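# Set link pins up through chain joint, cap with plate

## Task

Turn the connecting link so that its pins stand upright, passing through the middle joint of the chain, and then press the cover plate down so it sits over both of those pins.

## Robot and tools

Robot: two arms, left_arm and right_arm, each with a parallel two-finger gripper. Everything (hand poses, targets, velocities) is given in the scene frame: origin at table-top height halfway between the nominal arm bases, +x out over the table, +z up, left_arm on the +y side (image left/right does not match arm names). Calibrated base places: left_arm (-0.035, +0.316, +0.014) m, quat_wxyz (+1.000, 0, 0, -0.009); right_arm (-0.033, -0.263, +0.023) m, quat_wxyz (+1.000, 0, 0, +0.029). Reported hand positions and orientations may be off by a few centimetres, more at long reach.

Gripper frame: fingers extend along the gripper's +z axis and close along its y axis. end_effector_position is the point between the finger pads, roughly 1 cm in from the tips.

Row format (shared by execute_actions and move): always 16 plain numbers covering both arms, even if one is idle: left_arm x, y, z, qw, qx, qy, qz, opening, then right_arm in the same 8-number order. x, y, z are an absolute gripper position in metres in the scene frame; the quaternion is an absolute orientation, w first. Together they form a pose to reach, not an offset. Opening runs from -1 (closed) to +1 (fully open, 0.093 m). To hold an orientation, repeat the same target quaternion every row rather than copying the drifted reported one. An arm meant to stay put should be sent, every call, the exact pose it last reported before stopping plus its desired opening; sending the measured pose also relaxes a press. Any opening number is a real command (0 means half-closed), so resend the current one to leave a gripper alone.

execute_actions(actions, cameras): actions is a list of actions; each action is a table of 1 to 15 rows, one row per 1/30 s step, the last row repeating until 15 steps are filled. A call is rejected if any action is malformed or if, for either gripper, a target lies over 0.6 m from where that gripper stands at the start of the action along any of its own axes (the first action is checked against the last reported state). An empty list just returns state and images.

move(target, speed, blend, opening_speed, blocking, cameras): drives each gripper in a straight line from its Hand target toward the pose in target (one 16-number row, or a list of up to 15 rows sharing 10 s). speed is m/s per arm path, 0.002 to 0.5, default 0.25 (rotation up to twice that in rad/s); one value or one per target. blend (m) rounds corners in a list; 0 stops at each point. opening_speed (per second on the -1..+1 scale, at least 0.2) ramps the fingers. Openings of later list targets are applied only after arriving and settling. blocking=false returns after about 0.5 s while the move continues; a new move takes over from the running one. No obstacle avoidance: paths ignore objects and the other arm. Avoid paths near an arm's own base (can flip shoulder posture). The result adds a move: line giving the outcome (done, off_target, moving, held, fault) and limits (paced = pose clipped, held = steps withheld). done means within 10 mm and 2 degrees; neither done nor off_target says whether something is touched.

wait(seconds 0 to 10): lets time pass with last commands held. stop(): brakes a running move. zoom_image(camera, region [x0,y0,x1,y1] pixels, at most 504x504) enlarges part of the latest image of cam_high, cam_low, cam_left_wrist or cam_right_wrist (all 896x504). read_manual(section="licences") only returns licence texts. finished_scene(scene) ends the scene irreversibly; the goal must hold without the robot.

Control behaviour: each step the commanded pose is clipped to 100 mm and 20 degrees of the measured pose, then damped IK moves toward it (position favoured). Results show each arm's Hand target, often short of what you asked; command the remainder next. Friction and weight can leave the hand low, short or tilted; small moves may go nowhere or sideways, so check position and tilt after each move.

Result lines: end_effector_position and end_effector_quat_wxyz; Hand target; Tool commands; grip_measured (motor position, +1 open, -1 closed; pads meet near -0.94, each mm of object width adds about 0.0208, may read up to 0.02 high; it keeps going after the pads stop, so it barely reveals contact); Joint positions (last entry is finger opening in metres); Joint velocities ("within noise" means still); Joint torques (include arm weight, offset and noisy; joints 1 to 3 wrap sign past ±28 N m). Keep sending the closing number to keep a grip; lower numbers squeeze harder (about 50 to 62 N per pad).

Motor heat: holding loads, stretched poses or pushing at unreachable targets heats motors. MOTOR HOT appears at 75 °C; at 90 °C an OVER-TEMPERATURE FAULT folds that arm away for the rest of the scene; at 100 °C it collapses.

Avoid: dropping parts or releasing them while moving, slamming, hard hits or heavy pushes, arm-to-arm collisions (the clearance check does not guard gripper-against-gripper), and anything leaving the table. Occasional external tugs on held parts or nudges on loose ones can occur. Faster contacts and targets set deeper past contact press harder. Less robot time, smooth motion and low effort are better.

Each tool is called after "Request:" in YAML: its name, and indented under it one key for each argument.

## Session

Request:
execute_actions:
  actions: []

Scene clock: 0.00 s.
left_arm: end_effector_position=(+0.3691, +0.3034, +0.1297) grip_measured=+1.000 end_effector_quat_wxyz=(+0.587, +0.018, +0.809, +0.031) | right_arm: end_effector_position=(+0.3559, -0.2937, +0.1183) grip_measured=+1.000 end_effector_quat_wxyz=(+0.588, +0.091, +0.803, -0.018)
Joint positions: left_arm=[-0.054 1.512 0.439 0.758 -0.097 0.043 0.093] | right_arm=[-0.091 1.559 0.353 0.892 0.106 0.117 0.093]
Joint velocities: within noise
Joint torques (N m): no reading
Motor temperatures (°C): left_arm=[27 36 38 25 29 28 28] | right_arm=[27 32 30 42 26 27 29]
Heat: left arm: 38 °C; right arm: 42 °C.
Hand target: left_arm +0.3717, +0.3032, +0.1368; +0.595, +0.017, +0.803, +0.030 | right_arm +0.3570, -0.2937, +0.1204; +0.590, +0.091, +0.802, -0.018
Tool commands: left_gripper/opening=+1.0 right_gripper/opening=+1.0
camera_calibration:
cam_left_wrist: T_world_to_cam=[[-0.00208364, -0.995915, -0.0902733, 0.31558], [-0.690729, 0.0667112, -0.72003, 0.368604], [0.72311, 0.0608541, -0.688047, -0.120624], [0, 0, 0, 1]] pos_world=[0.342488, 0.297041, 0.2109]
cam_right_wrist: T_world_to_cam=[[-0.161802, -0.985515, -0.0507939, -0.228113], [-0.702732, 0.151206, -0.695201, 0.41119], [0.692812, -0.0767906, -0.717018, -0.099574], [0, 0, 0, 1]] pos_world=[0.321033, -0.29463, 0.202877]

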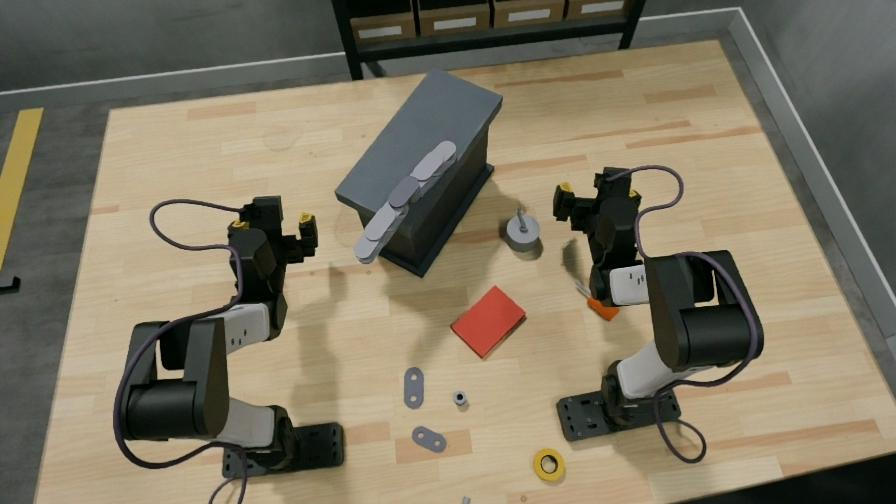

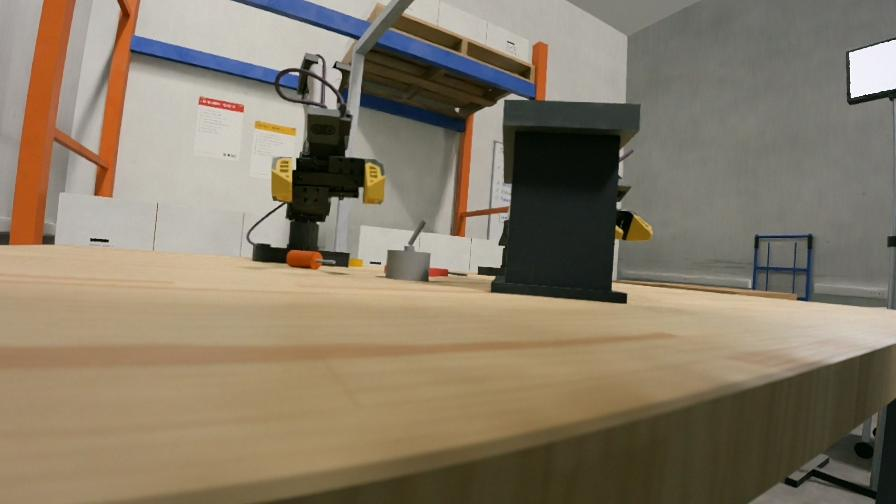

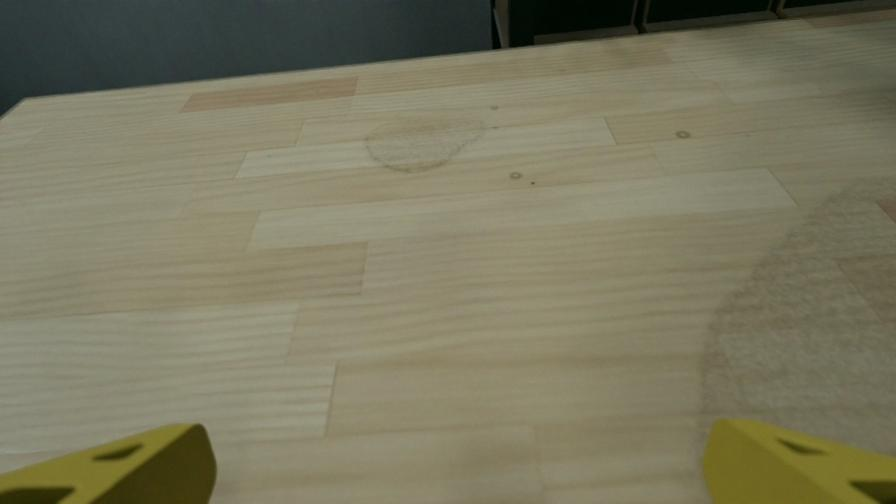

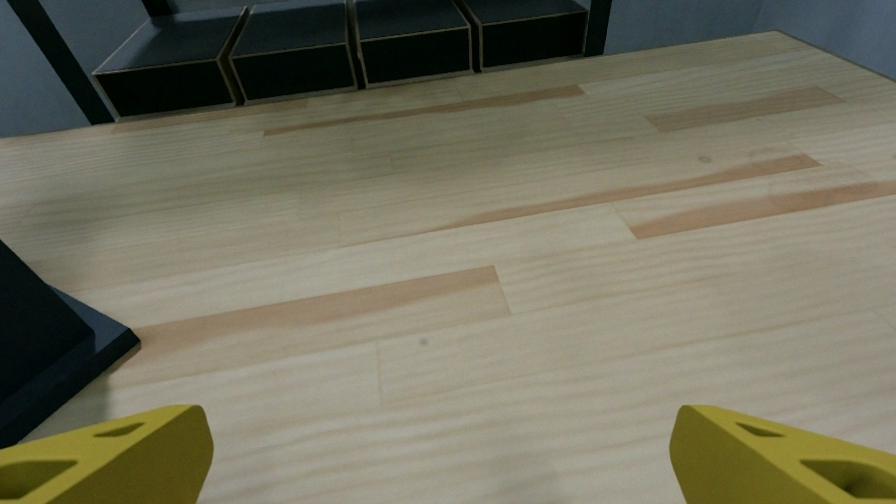

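Request:
zoom_image:
  camera: "cam_high"
  region: [320, 50, 540, 290]

Request:
zoom_image:
  camera: "cam_high"
  region: [360, 260, 600, 504]

Request:
zoom_image:
  camera: "cam_low"
  region: [480, 80, 680, 320]

Scaled by 2.100 from the camera's 896x504 image, which has a finer 1280x720 frame.

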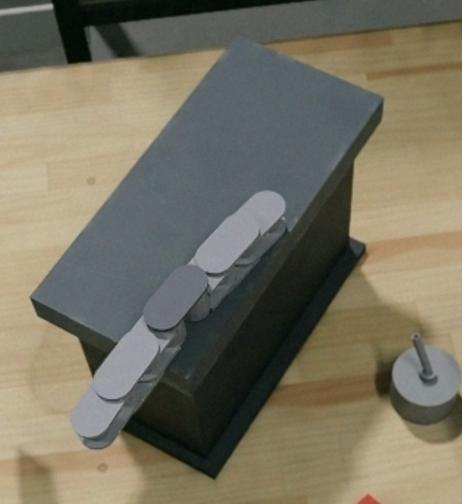

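Scaled by 2.066 from the camera's 896x504 image, which has a finer 1280x720 frame.

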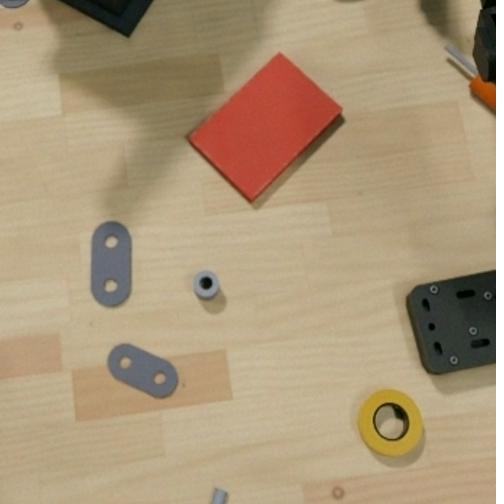

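Scaled by 2.100 from the camera's 896x504 image, which has a finer 1280x720 frame.

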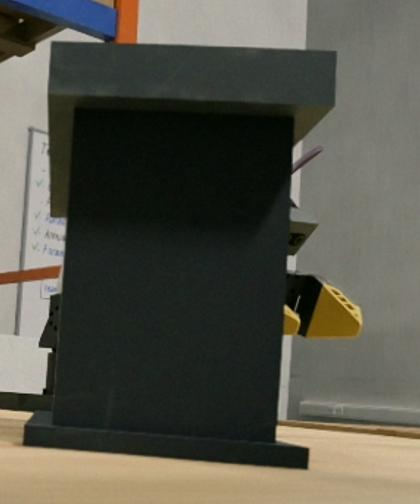

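Request:
move:
  target:
    - [0.33,0.29,0.33,0.5352,0.0735,0.8402,-0.0469,-0.5,0.3559,-0.2937,0.1183,0.588,0.091,0.803,-0.018,1.0]
    - [0.19,0.17,0.37,0.4311,0.3179,0.8281,-0.1655,-0.9,0.3559,-0.2937,0.1183,0.588,0.091,0.803,-0.018,1.0]
  speed: 0.2
  blend: [0.03,0]

Scene clock: 178.70 s.
left_arm: end_effector_position=(+0.1910, +0.1704, +0.3624) grip_measured=-0.898 end_effector_quat_wxyz=(+0.424, +0.316, +0.832, -0.167) | right_arm: end_effector_position=(+0.3559, -0.2937, +0.1183) grip_measured=+1.000 end_effector_quat_wxyz=(+0.588, +0.091, +0.803, -0.018)
Joint positions: left_arm=[-0.389 1.005 1.429 -1.075 0.267 0.187 0.002] | right_arm=[-0.091 1.559 0.353 0.892 0.106 0.117 0.093]
Joint velocities: within noise
Joint torques (N m): left_arm=[-0.99 -1.28 8.79 1.67 0.15 0.02] | right_arm=[-0.25 -6 6.12 2.57 0.14 0.1]
Motor temperatures (°C): left_arm=[27 37 44 40 29 28 27] | right_arm=[27 34 35 52 26 27 29]
Heat: left arm: 44 °C; right arm: 52 °C.
Hand target: left_arm +0.1899, +0.1700, +0.3699; +0.431, +0.318, +0.828, -0.166 | right_arm +0.3559, -0.2937, +0.1183; +0.588, +0.091, +0.803, -0.018
Off the commanded pose: left_arm 0.008 m, 1 deg | right_arm 0.000 m, 0 deg.
move: done
camera_calibration:
cam_left_wrist: T_world_to_cam=[[-0.678883, -0.734216, -0.00665809, 0.258149], [-0.642865, 0.598749, -0.477728, 0.234376], [0.354742, -0.320041, -0.878483, 0.380694], [0, 0, 0, 1]] pos_world=[0.190877, 0.171042, 0.448119]
cam_right_wrist: T_world_to_cam=[[-0.161802, -0.985515, -0.0507939, -0.228113], [-0.702732, 0.151206, -0.695201, 0.41119], [0.692812, -0.0767906, -0.717018, -0.099574], [0, 0, 0, 1]] pos_world=[0.321033, -0.29463, 0.202877]

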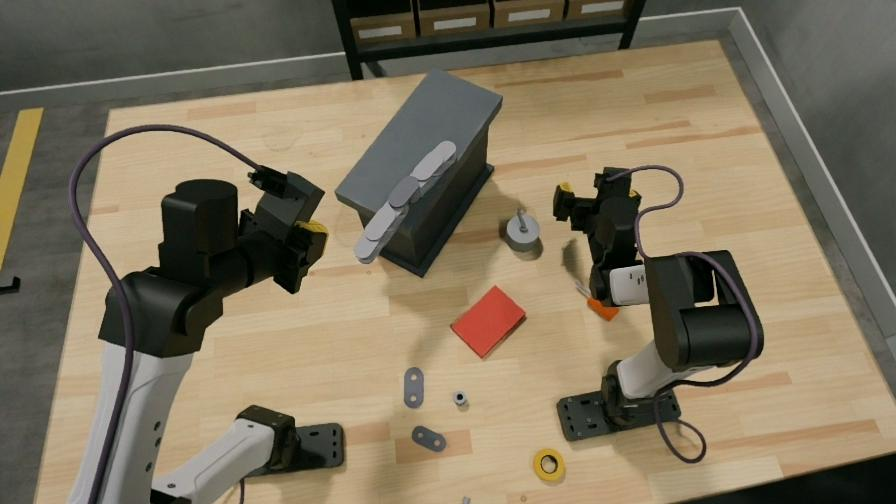

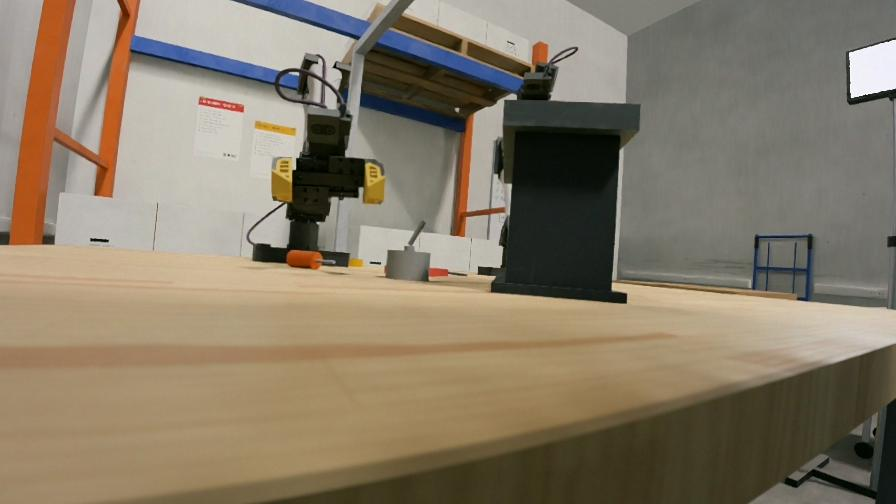

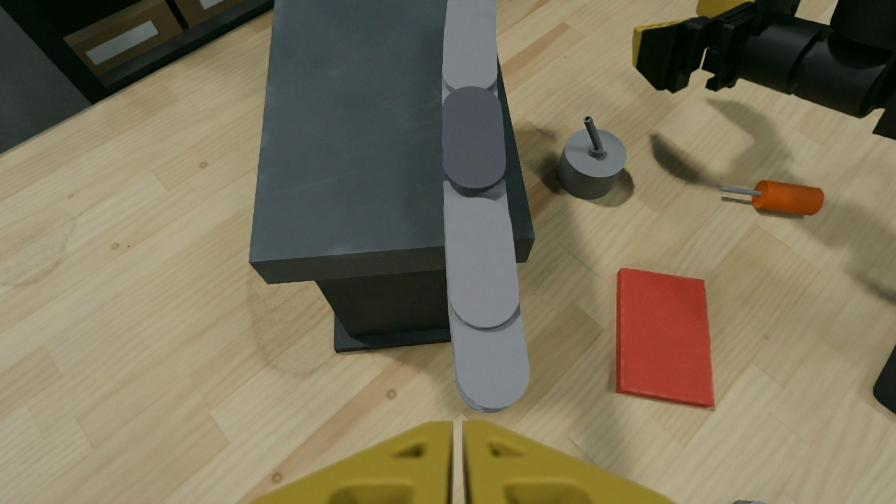

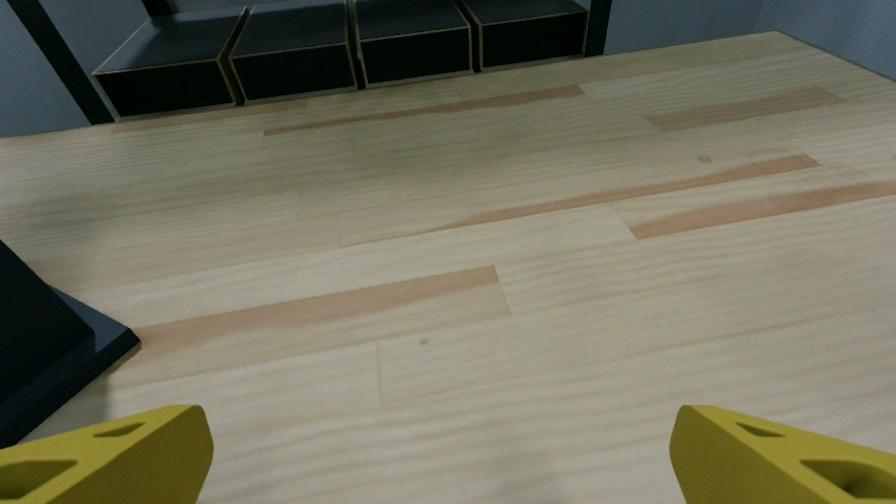

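Request:
zoom_image:
  camera: "cam_left_wrist"
  region: [400, 0, 600, 240]

Request:
zoom_image:
  camera: "cam_left_wrist"
  region: [400, 180, 600, 420]

Scaled by 2.100 from the camera's 896x504 image, which has a finer 1280x720 frame.

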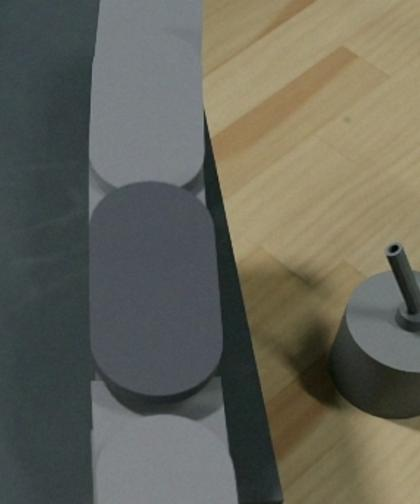

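Scaled by 2.100 from the camera's 896x504 image, which has a finer 1280x720 frame.

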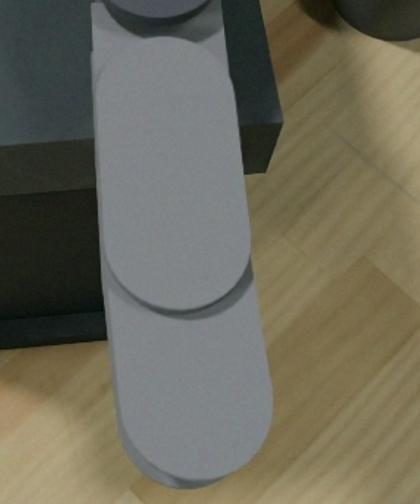

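Request:
move:
  target:
    - [0.19,0.17,0.37,0.4311,0.3179,0.8281,-0.1655,-0.9,0.29,-0.25,0.28,0.5727,-0.3478,0.6825,0.2918,1.0]
    - [0.19,0.17,0.37,0.4311,0.3179,0.8281,-0.1655,-0.9,0.23,-0.062,0.31,0.5727,-0.3478,0.6825,0.2918,1.0]
  speed: 0.2
  blend: [0.05,0]

Request:
zoom_image:
  camera: "cam_right_wrist"
  region: [200, 0, 700, 400]

Scene clock: 212.70 s.
left_arm: end_effector_position=(+0.1909, +0.1704, +0.3623) grip_measured=-0.898 end_effector_quat_wxyz=(+0.424, +0.316, +0.832, -0.167) | right_arm: end_effector_position=(+0.2319, -0.0625, +0.3159) grip_measured=+1.000 end_effector_quat_wxyz=(+0.576, -0.351, +0.678, +0.291)
Joint positions: left_arm=[-0.389 1.005 1.429 -1.076 0.267 0.187 0.002] | right_arm=[0.317 0.901 0.721 -0.018 -0.56 -0.115 0.093]
Joint velocities: within noise
Joint torques (N m): left_arm=[-0.94 -1.28 8.81 1.65 0.16 0.02] | right_arm=[0.77 -3.02 6.9 2.51 0.13 0.2]
Motor temperatures (°C): left_arm=[27 35 49 42 29 28 27] | right_arm=[27 34 35 51 26 27 29]
Heat: left arm: 49 °C; right arm: 51 °C.
Hand target: left_arm +0.1899, +0.1700, +0.3699; +0.431, +0.318, +0.828, -0.166 | right_arm +0.2300, -0.0620, +0.3100; +0.573, -0.348, +0.682, +0.292
Off the commanded pose: left_arm 0.008 m, 1 deg | right_arm 0.006 m, 1 deg.
move: done
camera_calibration:
cam_left_wrist: T_world_to_cam=[[-0.678887, -0.734214, -0.00640362, 0.258019], [-0.6432, 0.598893, -0.477097, 0.234028], [0.354127, -0.319776, -0.878827, 0.380815], [0, 0, 0, 1]] pos_world=[0.190836, 0.17106, 0.447976]
cam_right_wrist: T_world_to_cam=[[0.812046, -0.582374, 0.0377136, -0.23892], [-0.330851, -0.512636, -0.792302, 0.3294], [0.480749, 0.630907, -0.608963, 0.205101], [0, 0, 0, 1]] pos_world=[0.204394, -0.0996779, 0.394893]

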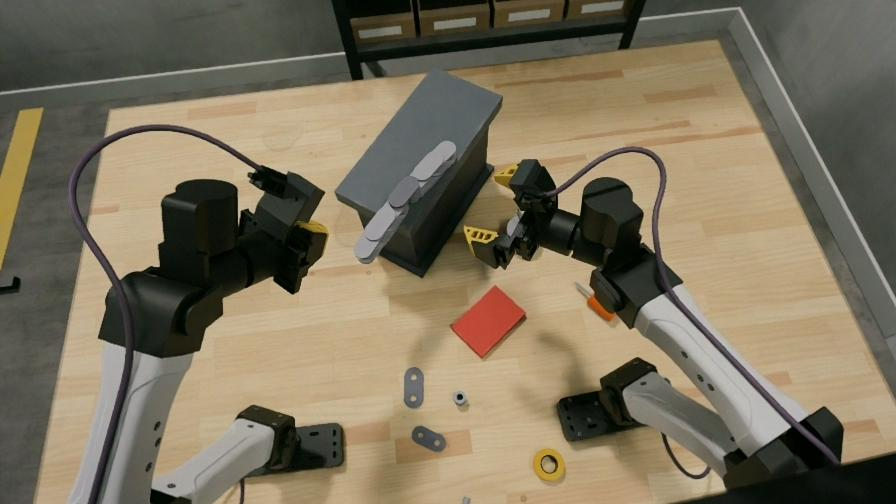

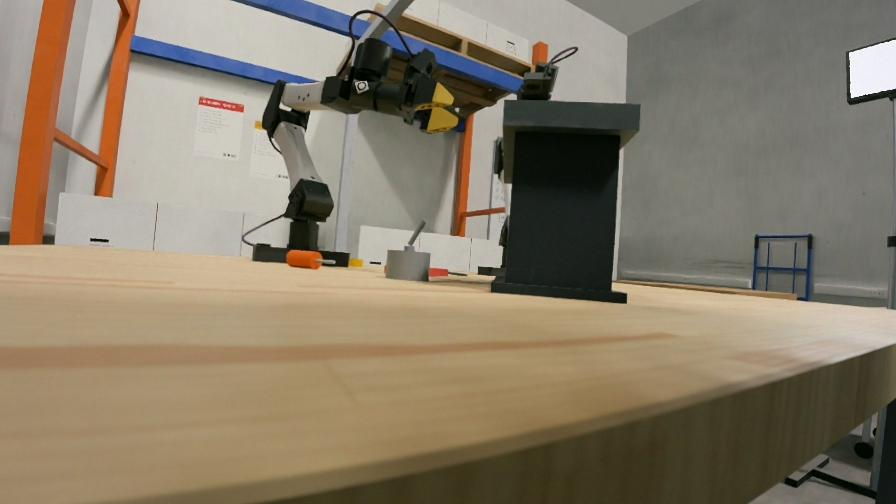

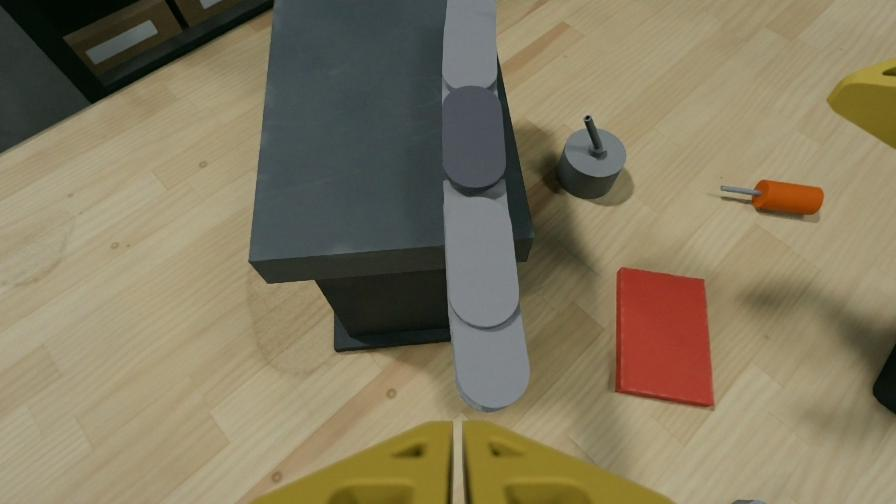

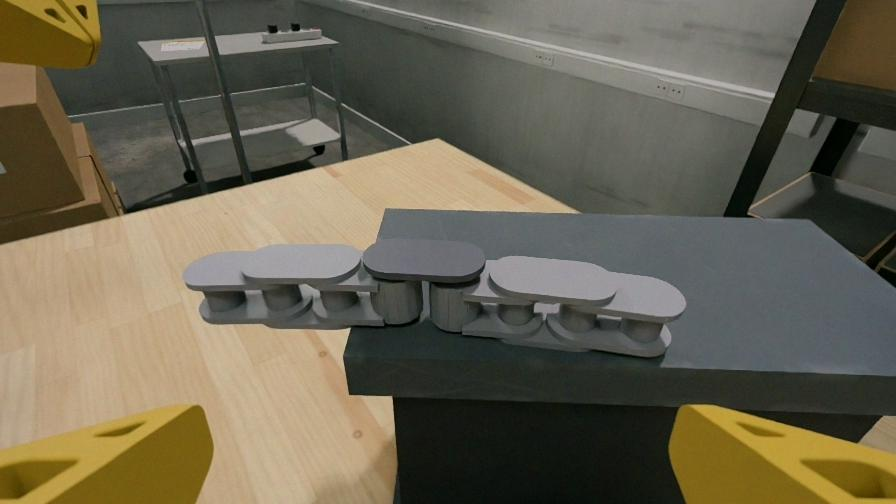

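Scaled by 1.008 from the camera's 896x504 image, which has a finer 1280x720 frame.

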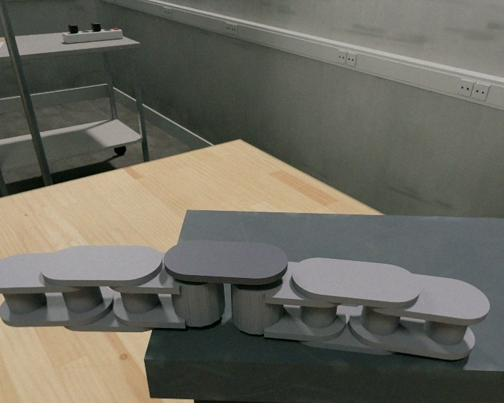

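Request:
zoom_image:
  camera: "cam_right_wrist"
  region: [330, 220, 530, 370]

Request:
zoom_image:
  camera: "cam_right_wrist"
  region: [180, 220, 380, 370]

Request:
zoom_image:
  camera: "cam_right_wrist"
  region: [500, 220, 700, 370]

Scaled by 2.520 from the camera's 896x504 image, which has a finer 1280x720 frame.

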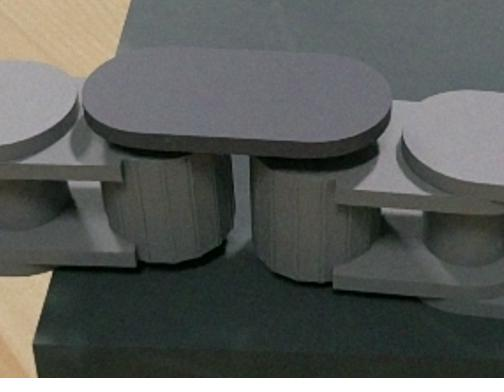

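Scaled by 2.520 from the camera's 896x504 image, which has a finer 1280x720 frame.

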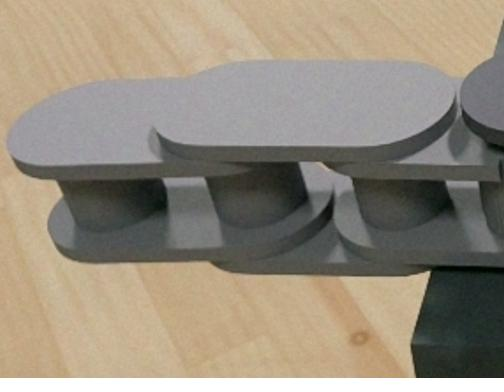

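Scaled by 2.520 from the camera's 896x504 image, which has a finer 1280x720 frame.

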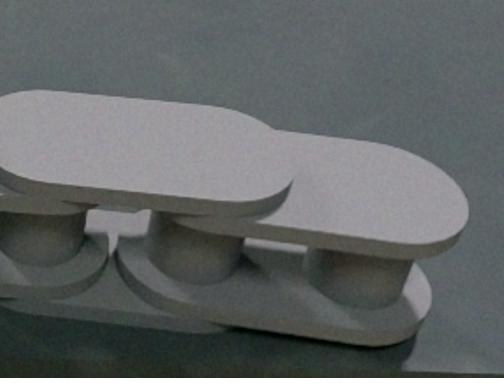

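Request:
move:
  target:
    - [0.27,0.082,0.35,0.3234,0.3060,0.8885,-0.1114,0.6,0.23,-0.062,0.31,0.5727,-0.3478,0.6825,0.2918,1.0]
  speed: 0.15

Request:
zoom_image:
  camera: "cam_left_wrist"
  region: [300, 100, 650, 450]

Scene clock: 322.00 s.
left_arm: end_effector_position=(+0.2697, +0.0819, +0.3422) grip_measured=+0.598 end_effector_quat_wxyz=(+0.314, +0.311, +0.890, -0.113) | right_arm: end_effector_position=(+0.2321, -0.0626, +0.3161) grip_measured=+1.000 end_effector_quat_wxyz=(+0.577, -0.350, +0.678, +0.291)
Joint positions: left_arm=[-0.628 1.575 1.918 -1.233 0.023 0.018 0.074] | right_arm=[0.317 0.901 0.721 -0.017 -0.559 -0.115 0.093]
Joint velocities: within noise
Joint torques (N m): left_arm=[-0.87 -5.76 9.01 1.37 -0.03 -0.08] | right_arm=[0.88 -3.1 7.08 2.49 0.12 0.16]
Motor temperatures (°C): left_arm=[27 33 52 42 29 28 27] | right_arm=[27 32 35 49 26 27 29]
Heat: left arm: 52 °C; right arm: 49 °C.
Hand target: left_arm +0.2700, +0.0821, +0.3499; +0.324, +0.306, +0.888, -0.112 | right_arm +0.2301, -0.0620, +0.3100; +0.573, -0.348, +0.683, +0.292
Off the commanded pose: left_arm 0.008 m, 1 deg | right_arm 0.006 m, 1 deg.
move: done
camera_calibration:
cam_left_wrist: T_world_to_cam=[[-0.638483, -0.76962, -0.00499091, 0.237917], [-0.747989, 0.62204, -0.231471, 0.270488], [0.181249, -0.144057, -0.972829, 0.371336], [0, 0, 0, 1]] pos_world=[0.286923, 0.0683447, 0.425044]
cam_right_wrist: T_world_to_cam=[[0.811311, -0.583407, 0.0375631, -0.238981], [-0.331345, -0.511817, -0.792625, 0.329789], [0.481648, 0.630618, -0.608552, 0.204807], [0, 0, 0, 1]] pos_world=[0.204517, -0.0997873, 0.395011]

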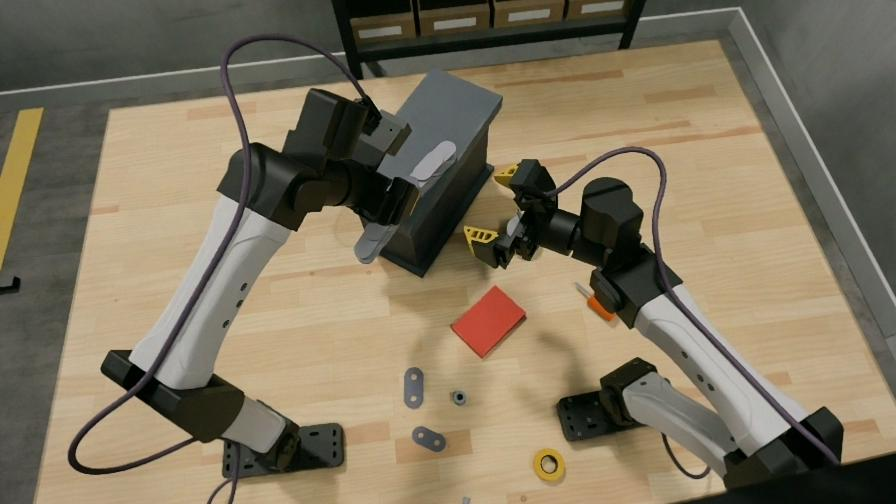

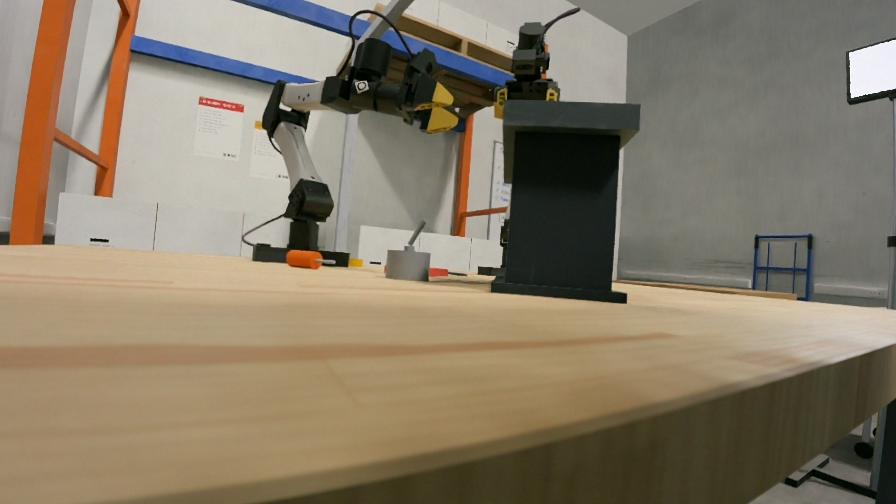

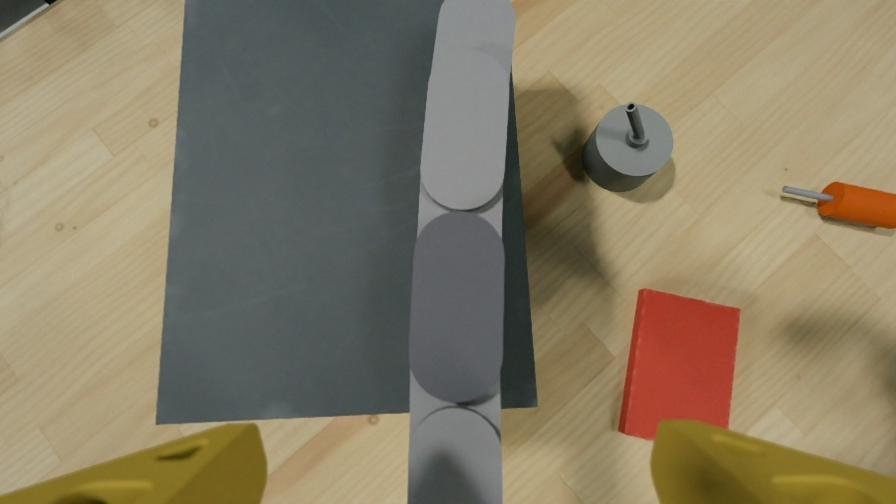

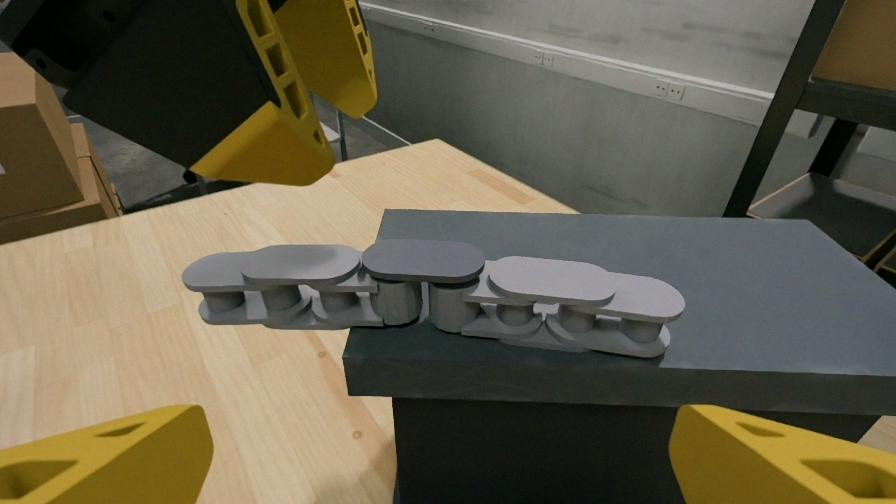

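Scaled by 1.440 from the camera's 896x504 image, which has a finer 1280x720 frame.

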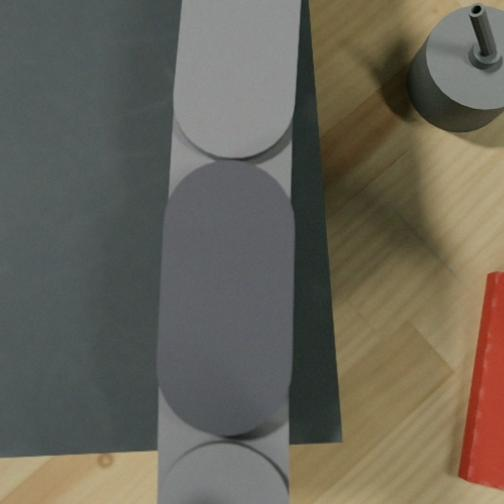

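Request:
move:
  target:
    - [0.299,0.057,0.315,0.3234,0.3060,0.8885,-0.1114,0.5,0.23,-0.062,0.31,0.5727,-0.3478,0.6825,0.2918,1.0]
  speed: 0.1

Request:
zoom_image:
  camera: "cam_left_wrist"
  region: [250, 100, 650, 504]

Request:
zoom_image:
  camera: "cam_right_wrist"
  region: [300, 150, 560, 370]

Scene clock: 343.10 s.
left_arm: end_effector_position=(+0.2973, +0.0588, +0.3141) grip_measured=+0.502 end_effector_quat_wxyz=(+0.317, +0.310, +0.889, -0.114) | right_arm: end_effector_position=(+0.2321, -0.0626, +0.3161) grip_measured=+1.000 end_effector_quat_wxyz=(+0.577, -0.350, +0.678, +0.291)
Joint positions: left_arm=[-0.634 1.646 1.86 -1.098 0.018 0.013 0.069] | right_arm=[0.317 0.901 0.721 -0.017 -0.559 -0.115 0.093]
Joint velocities: within noise
Joint torques (N m): left_arm=[-0.95 -6.71 6.82 1.58 -0.03 -0.07] | right_arm=[0.68 -3.1 7.16 2.48 0.1 0.21]
Motor temperatures (°C): left_arm=[27 35 50 41 29 28 27] | right_arm=[27 31 35 49 26 27 29]
Heat: left arm: 50 °C; right arm: 49 °C.
Hand target: left_arm +0.2990, +0.0570, +0.3149; +0.323, +0.306, +0.889, -0.111 | right_arm +0.2300, -0.0620, +0.3100; +0.573, -0.348, +0.683, +0.292
Off the commanded pose: left_arm 0.003 m, 1 deg | right_arm 0.006 m, 1 deg.
move: done
camera_calibration:
cam_left_wrist: T_world_to_cam=[[-0.637624, -0.770328, -0.0054782, 0.237537], [-0.747512, 0.620425, -0.237275, 0.300812], [0.186178, -0.147197, -0.971427, 0.334003], [0, 0, 0, 1]] pos_world=[0.314136, 0.0455139, 0.397136]
cam_right_wrist: T_world_to_cam=[[0.811311, -0.583407, 0.0375631, -0.238981], [-0.331345, -0.511817, -0.792625, 0.329789], [0.481648, 0.630618, -0.608552, 0.204807], [0, 0, 0, 1]] pos_world=[0.204517, -0.0997873, 0.395011]

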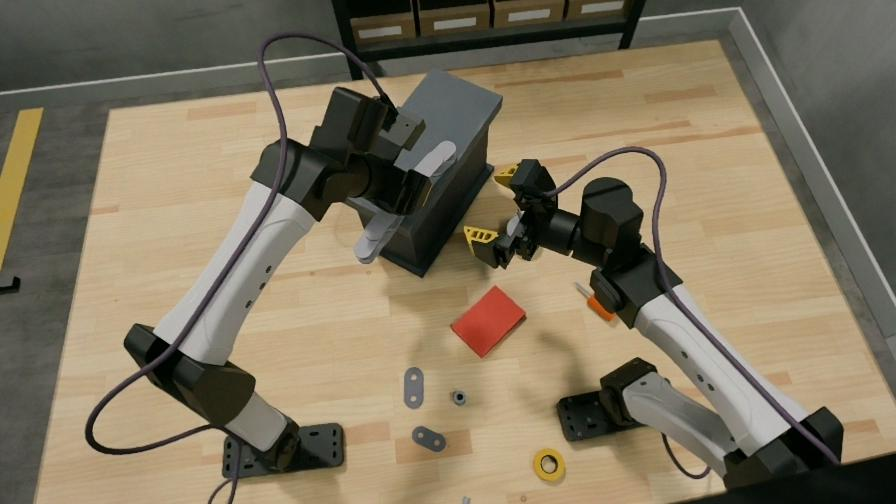

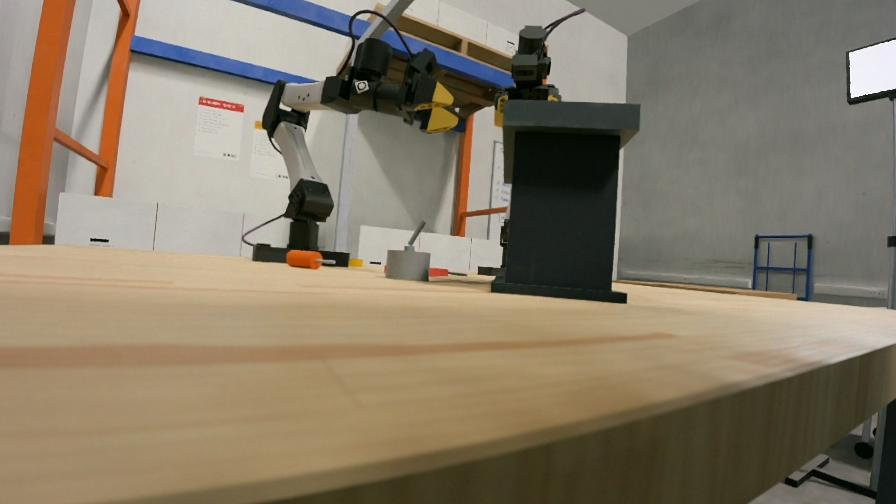

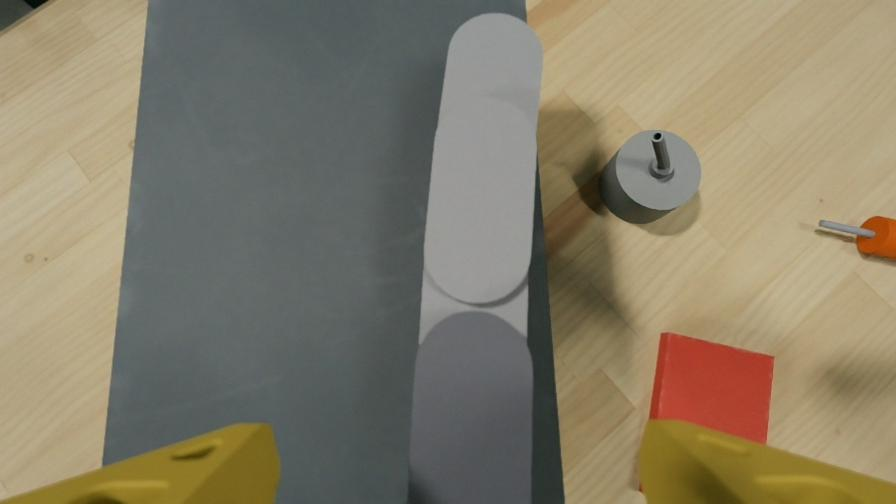

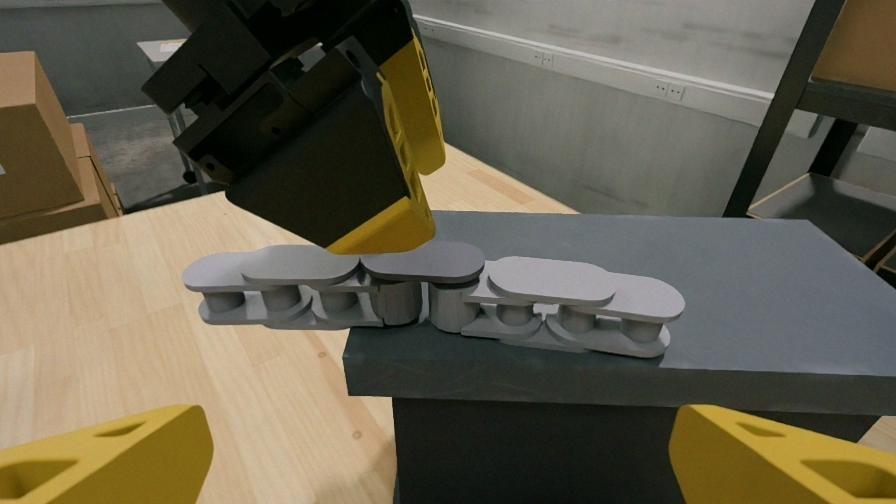

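Scaled by 1.248 from the camera's 896x504 image, which has a finer 1280x720 frame.

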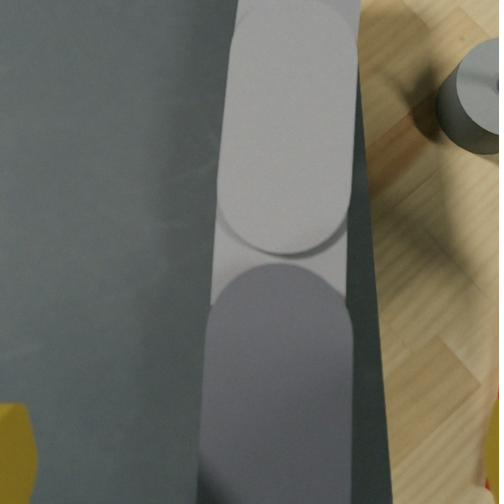

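Scaled by 1.938 from the camera's 896x504 image, which has a finer 1280x720 frame.

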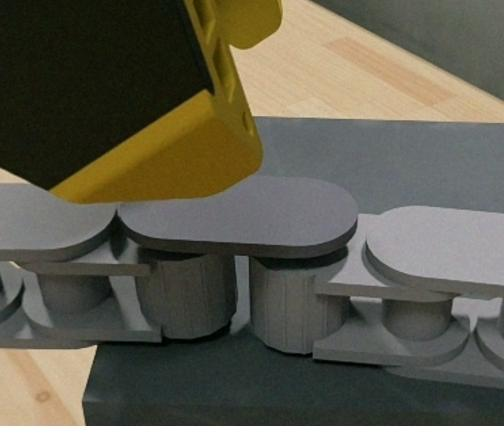

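Request:
move:
  target:
    - [0.2945,0.0545,0.275,0.3234,0.3060,0.8885,-0.1114,0.4,0.23,-0.062,0.31,0.5727,-0.3478,0.6825,0.2918,1.0]
  speed: 0.06

Request:
zoom_image:
  camera: "cam_right_wrist"
  region: [300, 150, 560, 370]

Scene clock: 360.93 s.
left_arm: end_effector_position=(+0.2962, +0.0535, +0.2647) grip_measured=+0.402 end_effector_quat_wxyz=(+0.307, +0.311, +0.893, -0.110) | right_arm: end_effector_position=(+0.2321, -0.0626, +0.3161) grip_measured=+1.000 end_effector_quat_wxyz=(+0.577, -0.350, +0.678, +0.291)
Joint positions: left_arm=[-0.649 1.606 1.624 -0.925 0.008 0.001 0.064] | right_arm=[0.317 0.901 0.721 -0.016 -0.559 -0.115 0.093]
Joint velocities: within noise
Joint torques (N m): left_arm=[-0.99 -9.03 6.93 1.55 -0.01 -0.09] | right_arm=[0.92 -3.19 7.09 2.46 0.16 0.16]
Motor temperatures (°C): left_arm=[27 36 50 41 29 28 27] | right_arm=[27 31 36 49 26 27 29]
Heat: left arm: 50 °C; right arm: 49 °C.
Hand target: left_arm +0.2944, +0.0545, +0.2750; +0.323, +0.306, +0.889, -0.112 | right_arm +0.2300, -0.0620, +0.3100; +0.573, -0.348, +0.682, +0.292
Off the commanded pose: left_arm 0.011 m, 2 deg | right_arm 0.007 m, 1 deg.
move: off_target (left_arm)
camera_calibration:
cam_left_wrist: T_world_to_cam=[[-0.637771, -0.770211, -0.0047546, 0.232365], [-0.751711, 0.623774, -0.214094, 0.286429], [0.167863, -0.132969, -0.976802, 0.291454], [0, 0, 0, 1]] pos_world=[0.314583, 0.0390579, 0.347121]
cam_right_wrist: T_world_to_cam=[[0.811297, -0.583412, 0.0377695, -0.239055], [-0.331064, -0.511706, -0.792814, 0.329862], [0.481864, 0.630704, -0.608293, 0.204719], [0, 0, 0, 1]] pos_world=[0.204504, -0.0997924, 0.395077]

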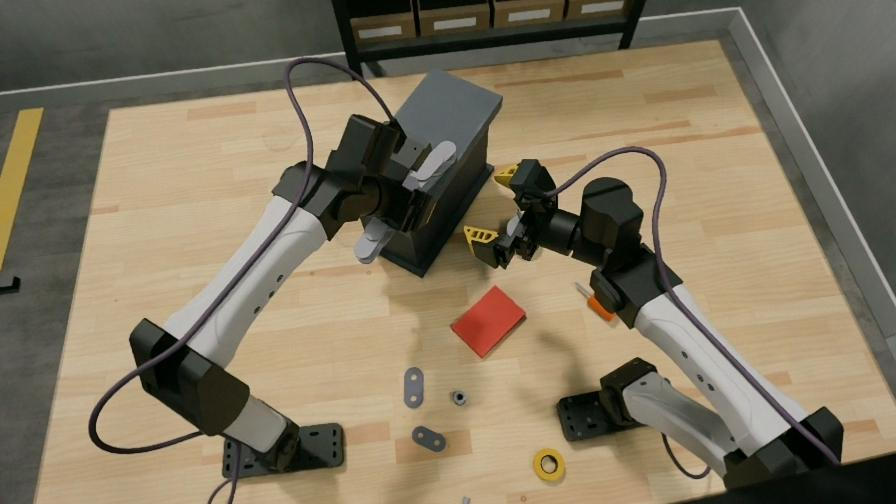

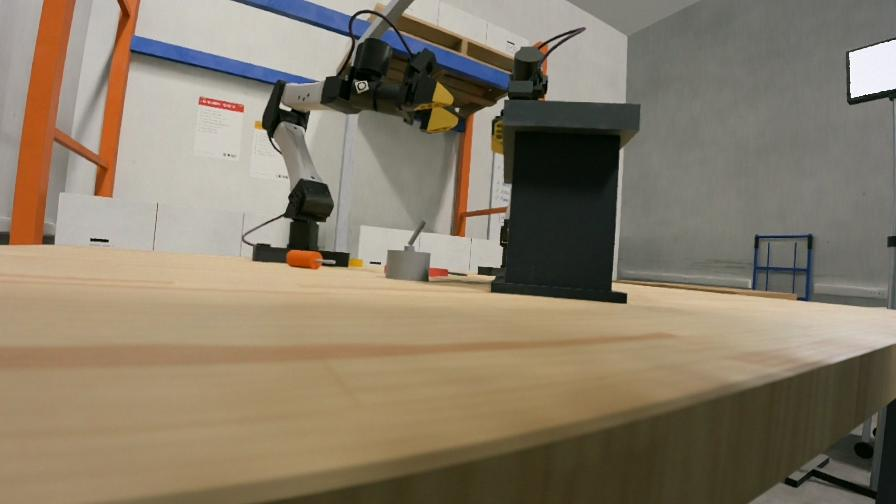

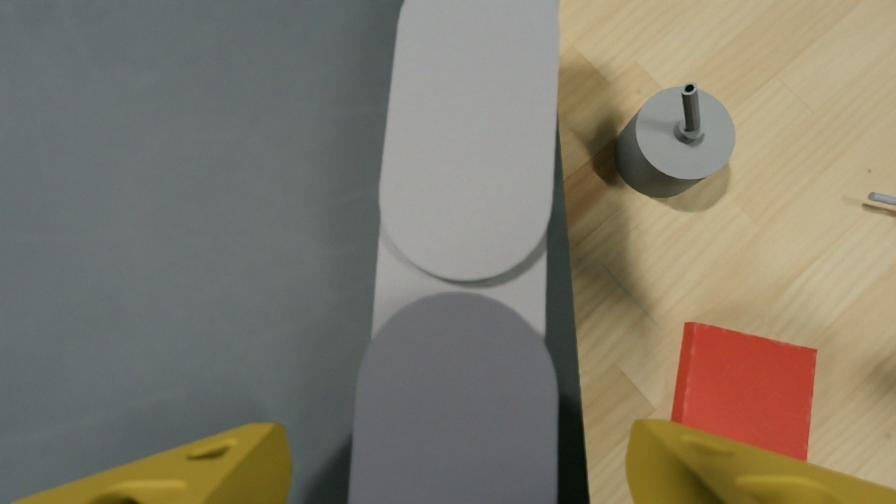

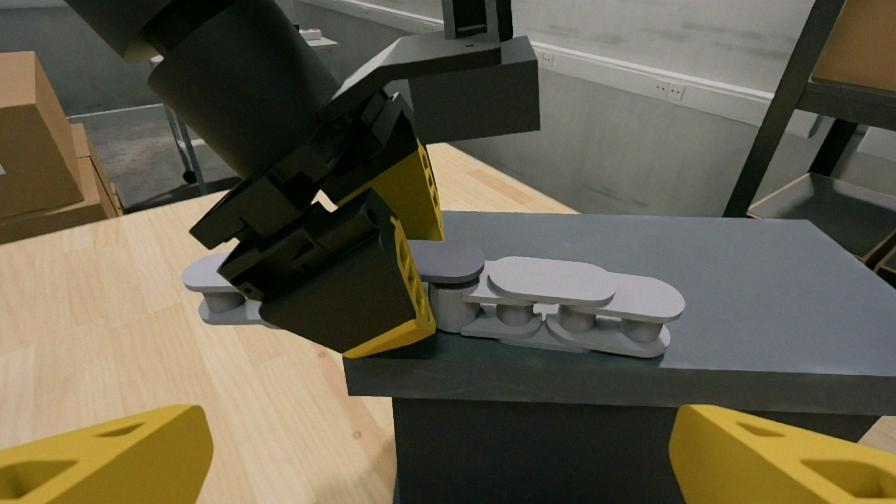

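Scaled by 1.938 from the camera's 896x504 image, which has a finer 1280x720 frame.

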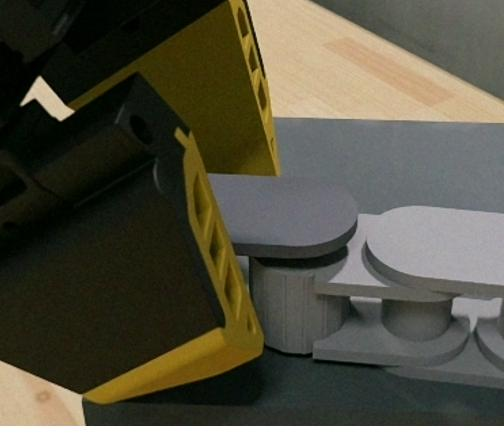

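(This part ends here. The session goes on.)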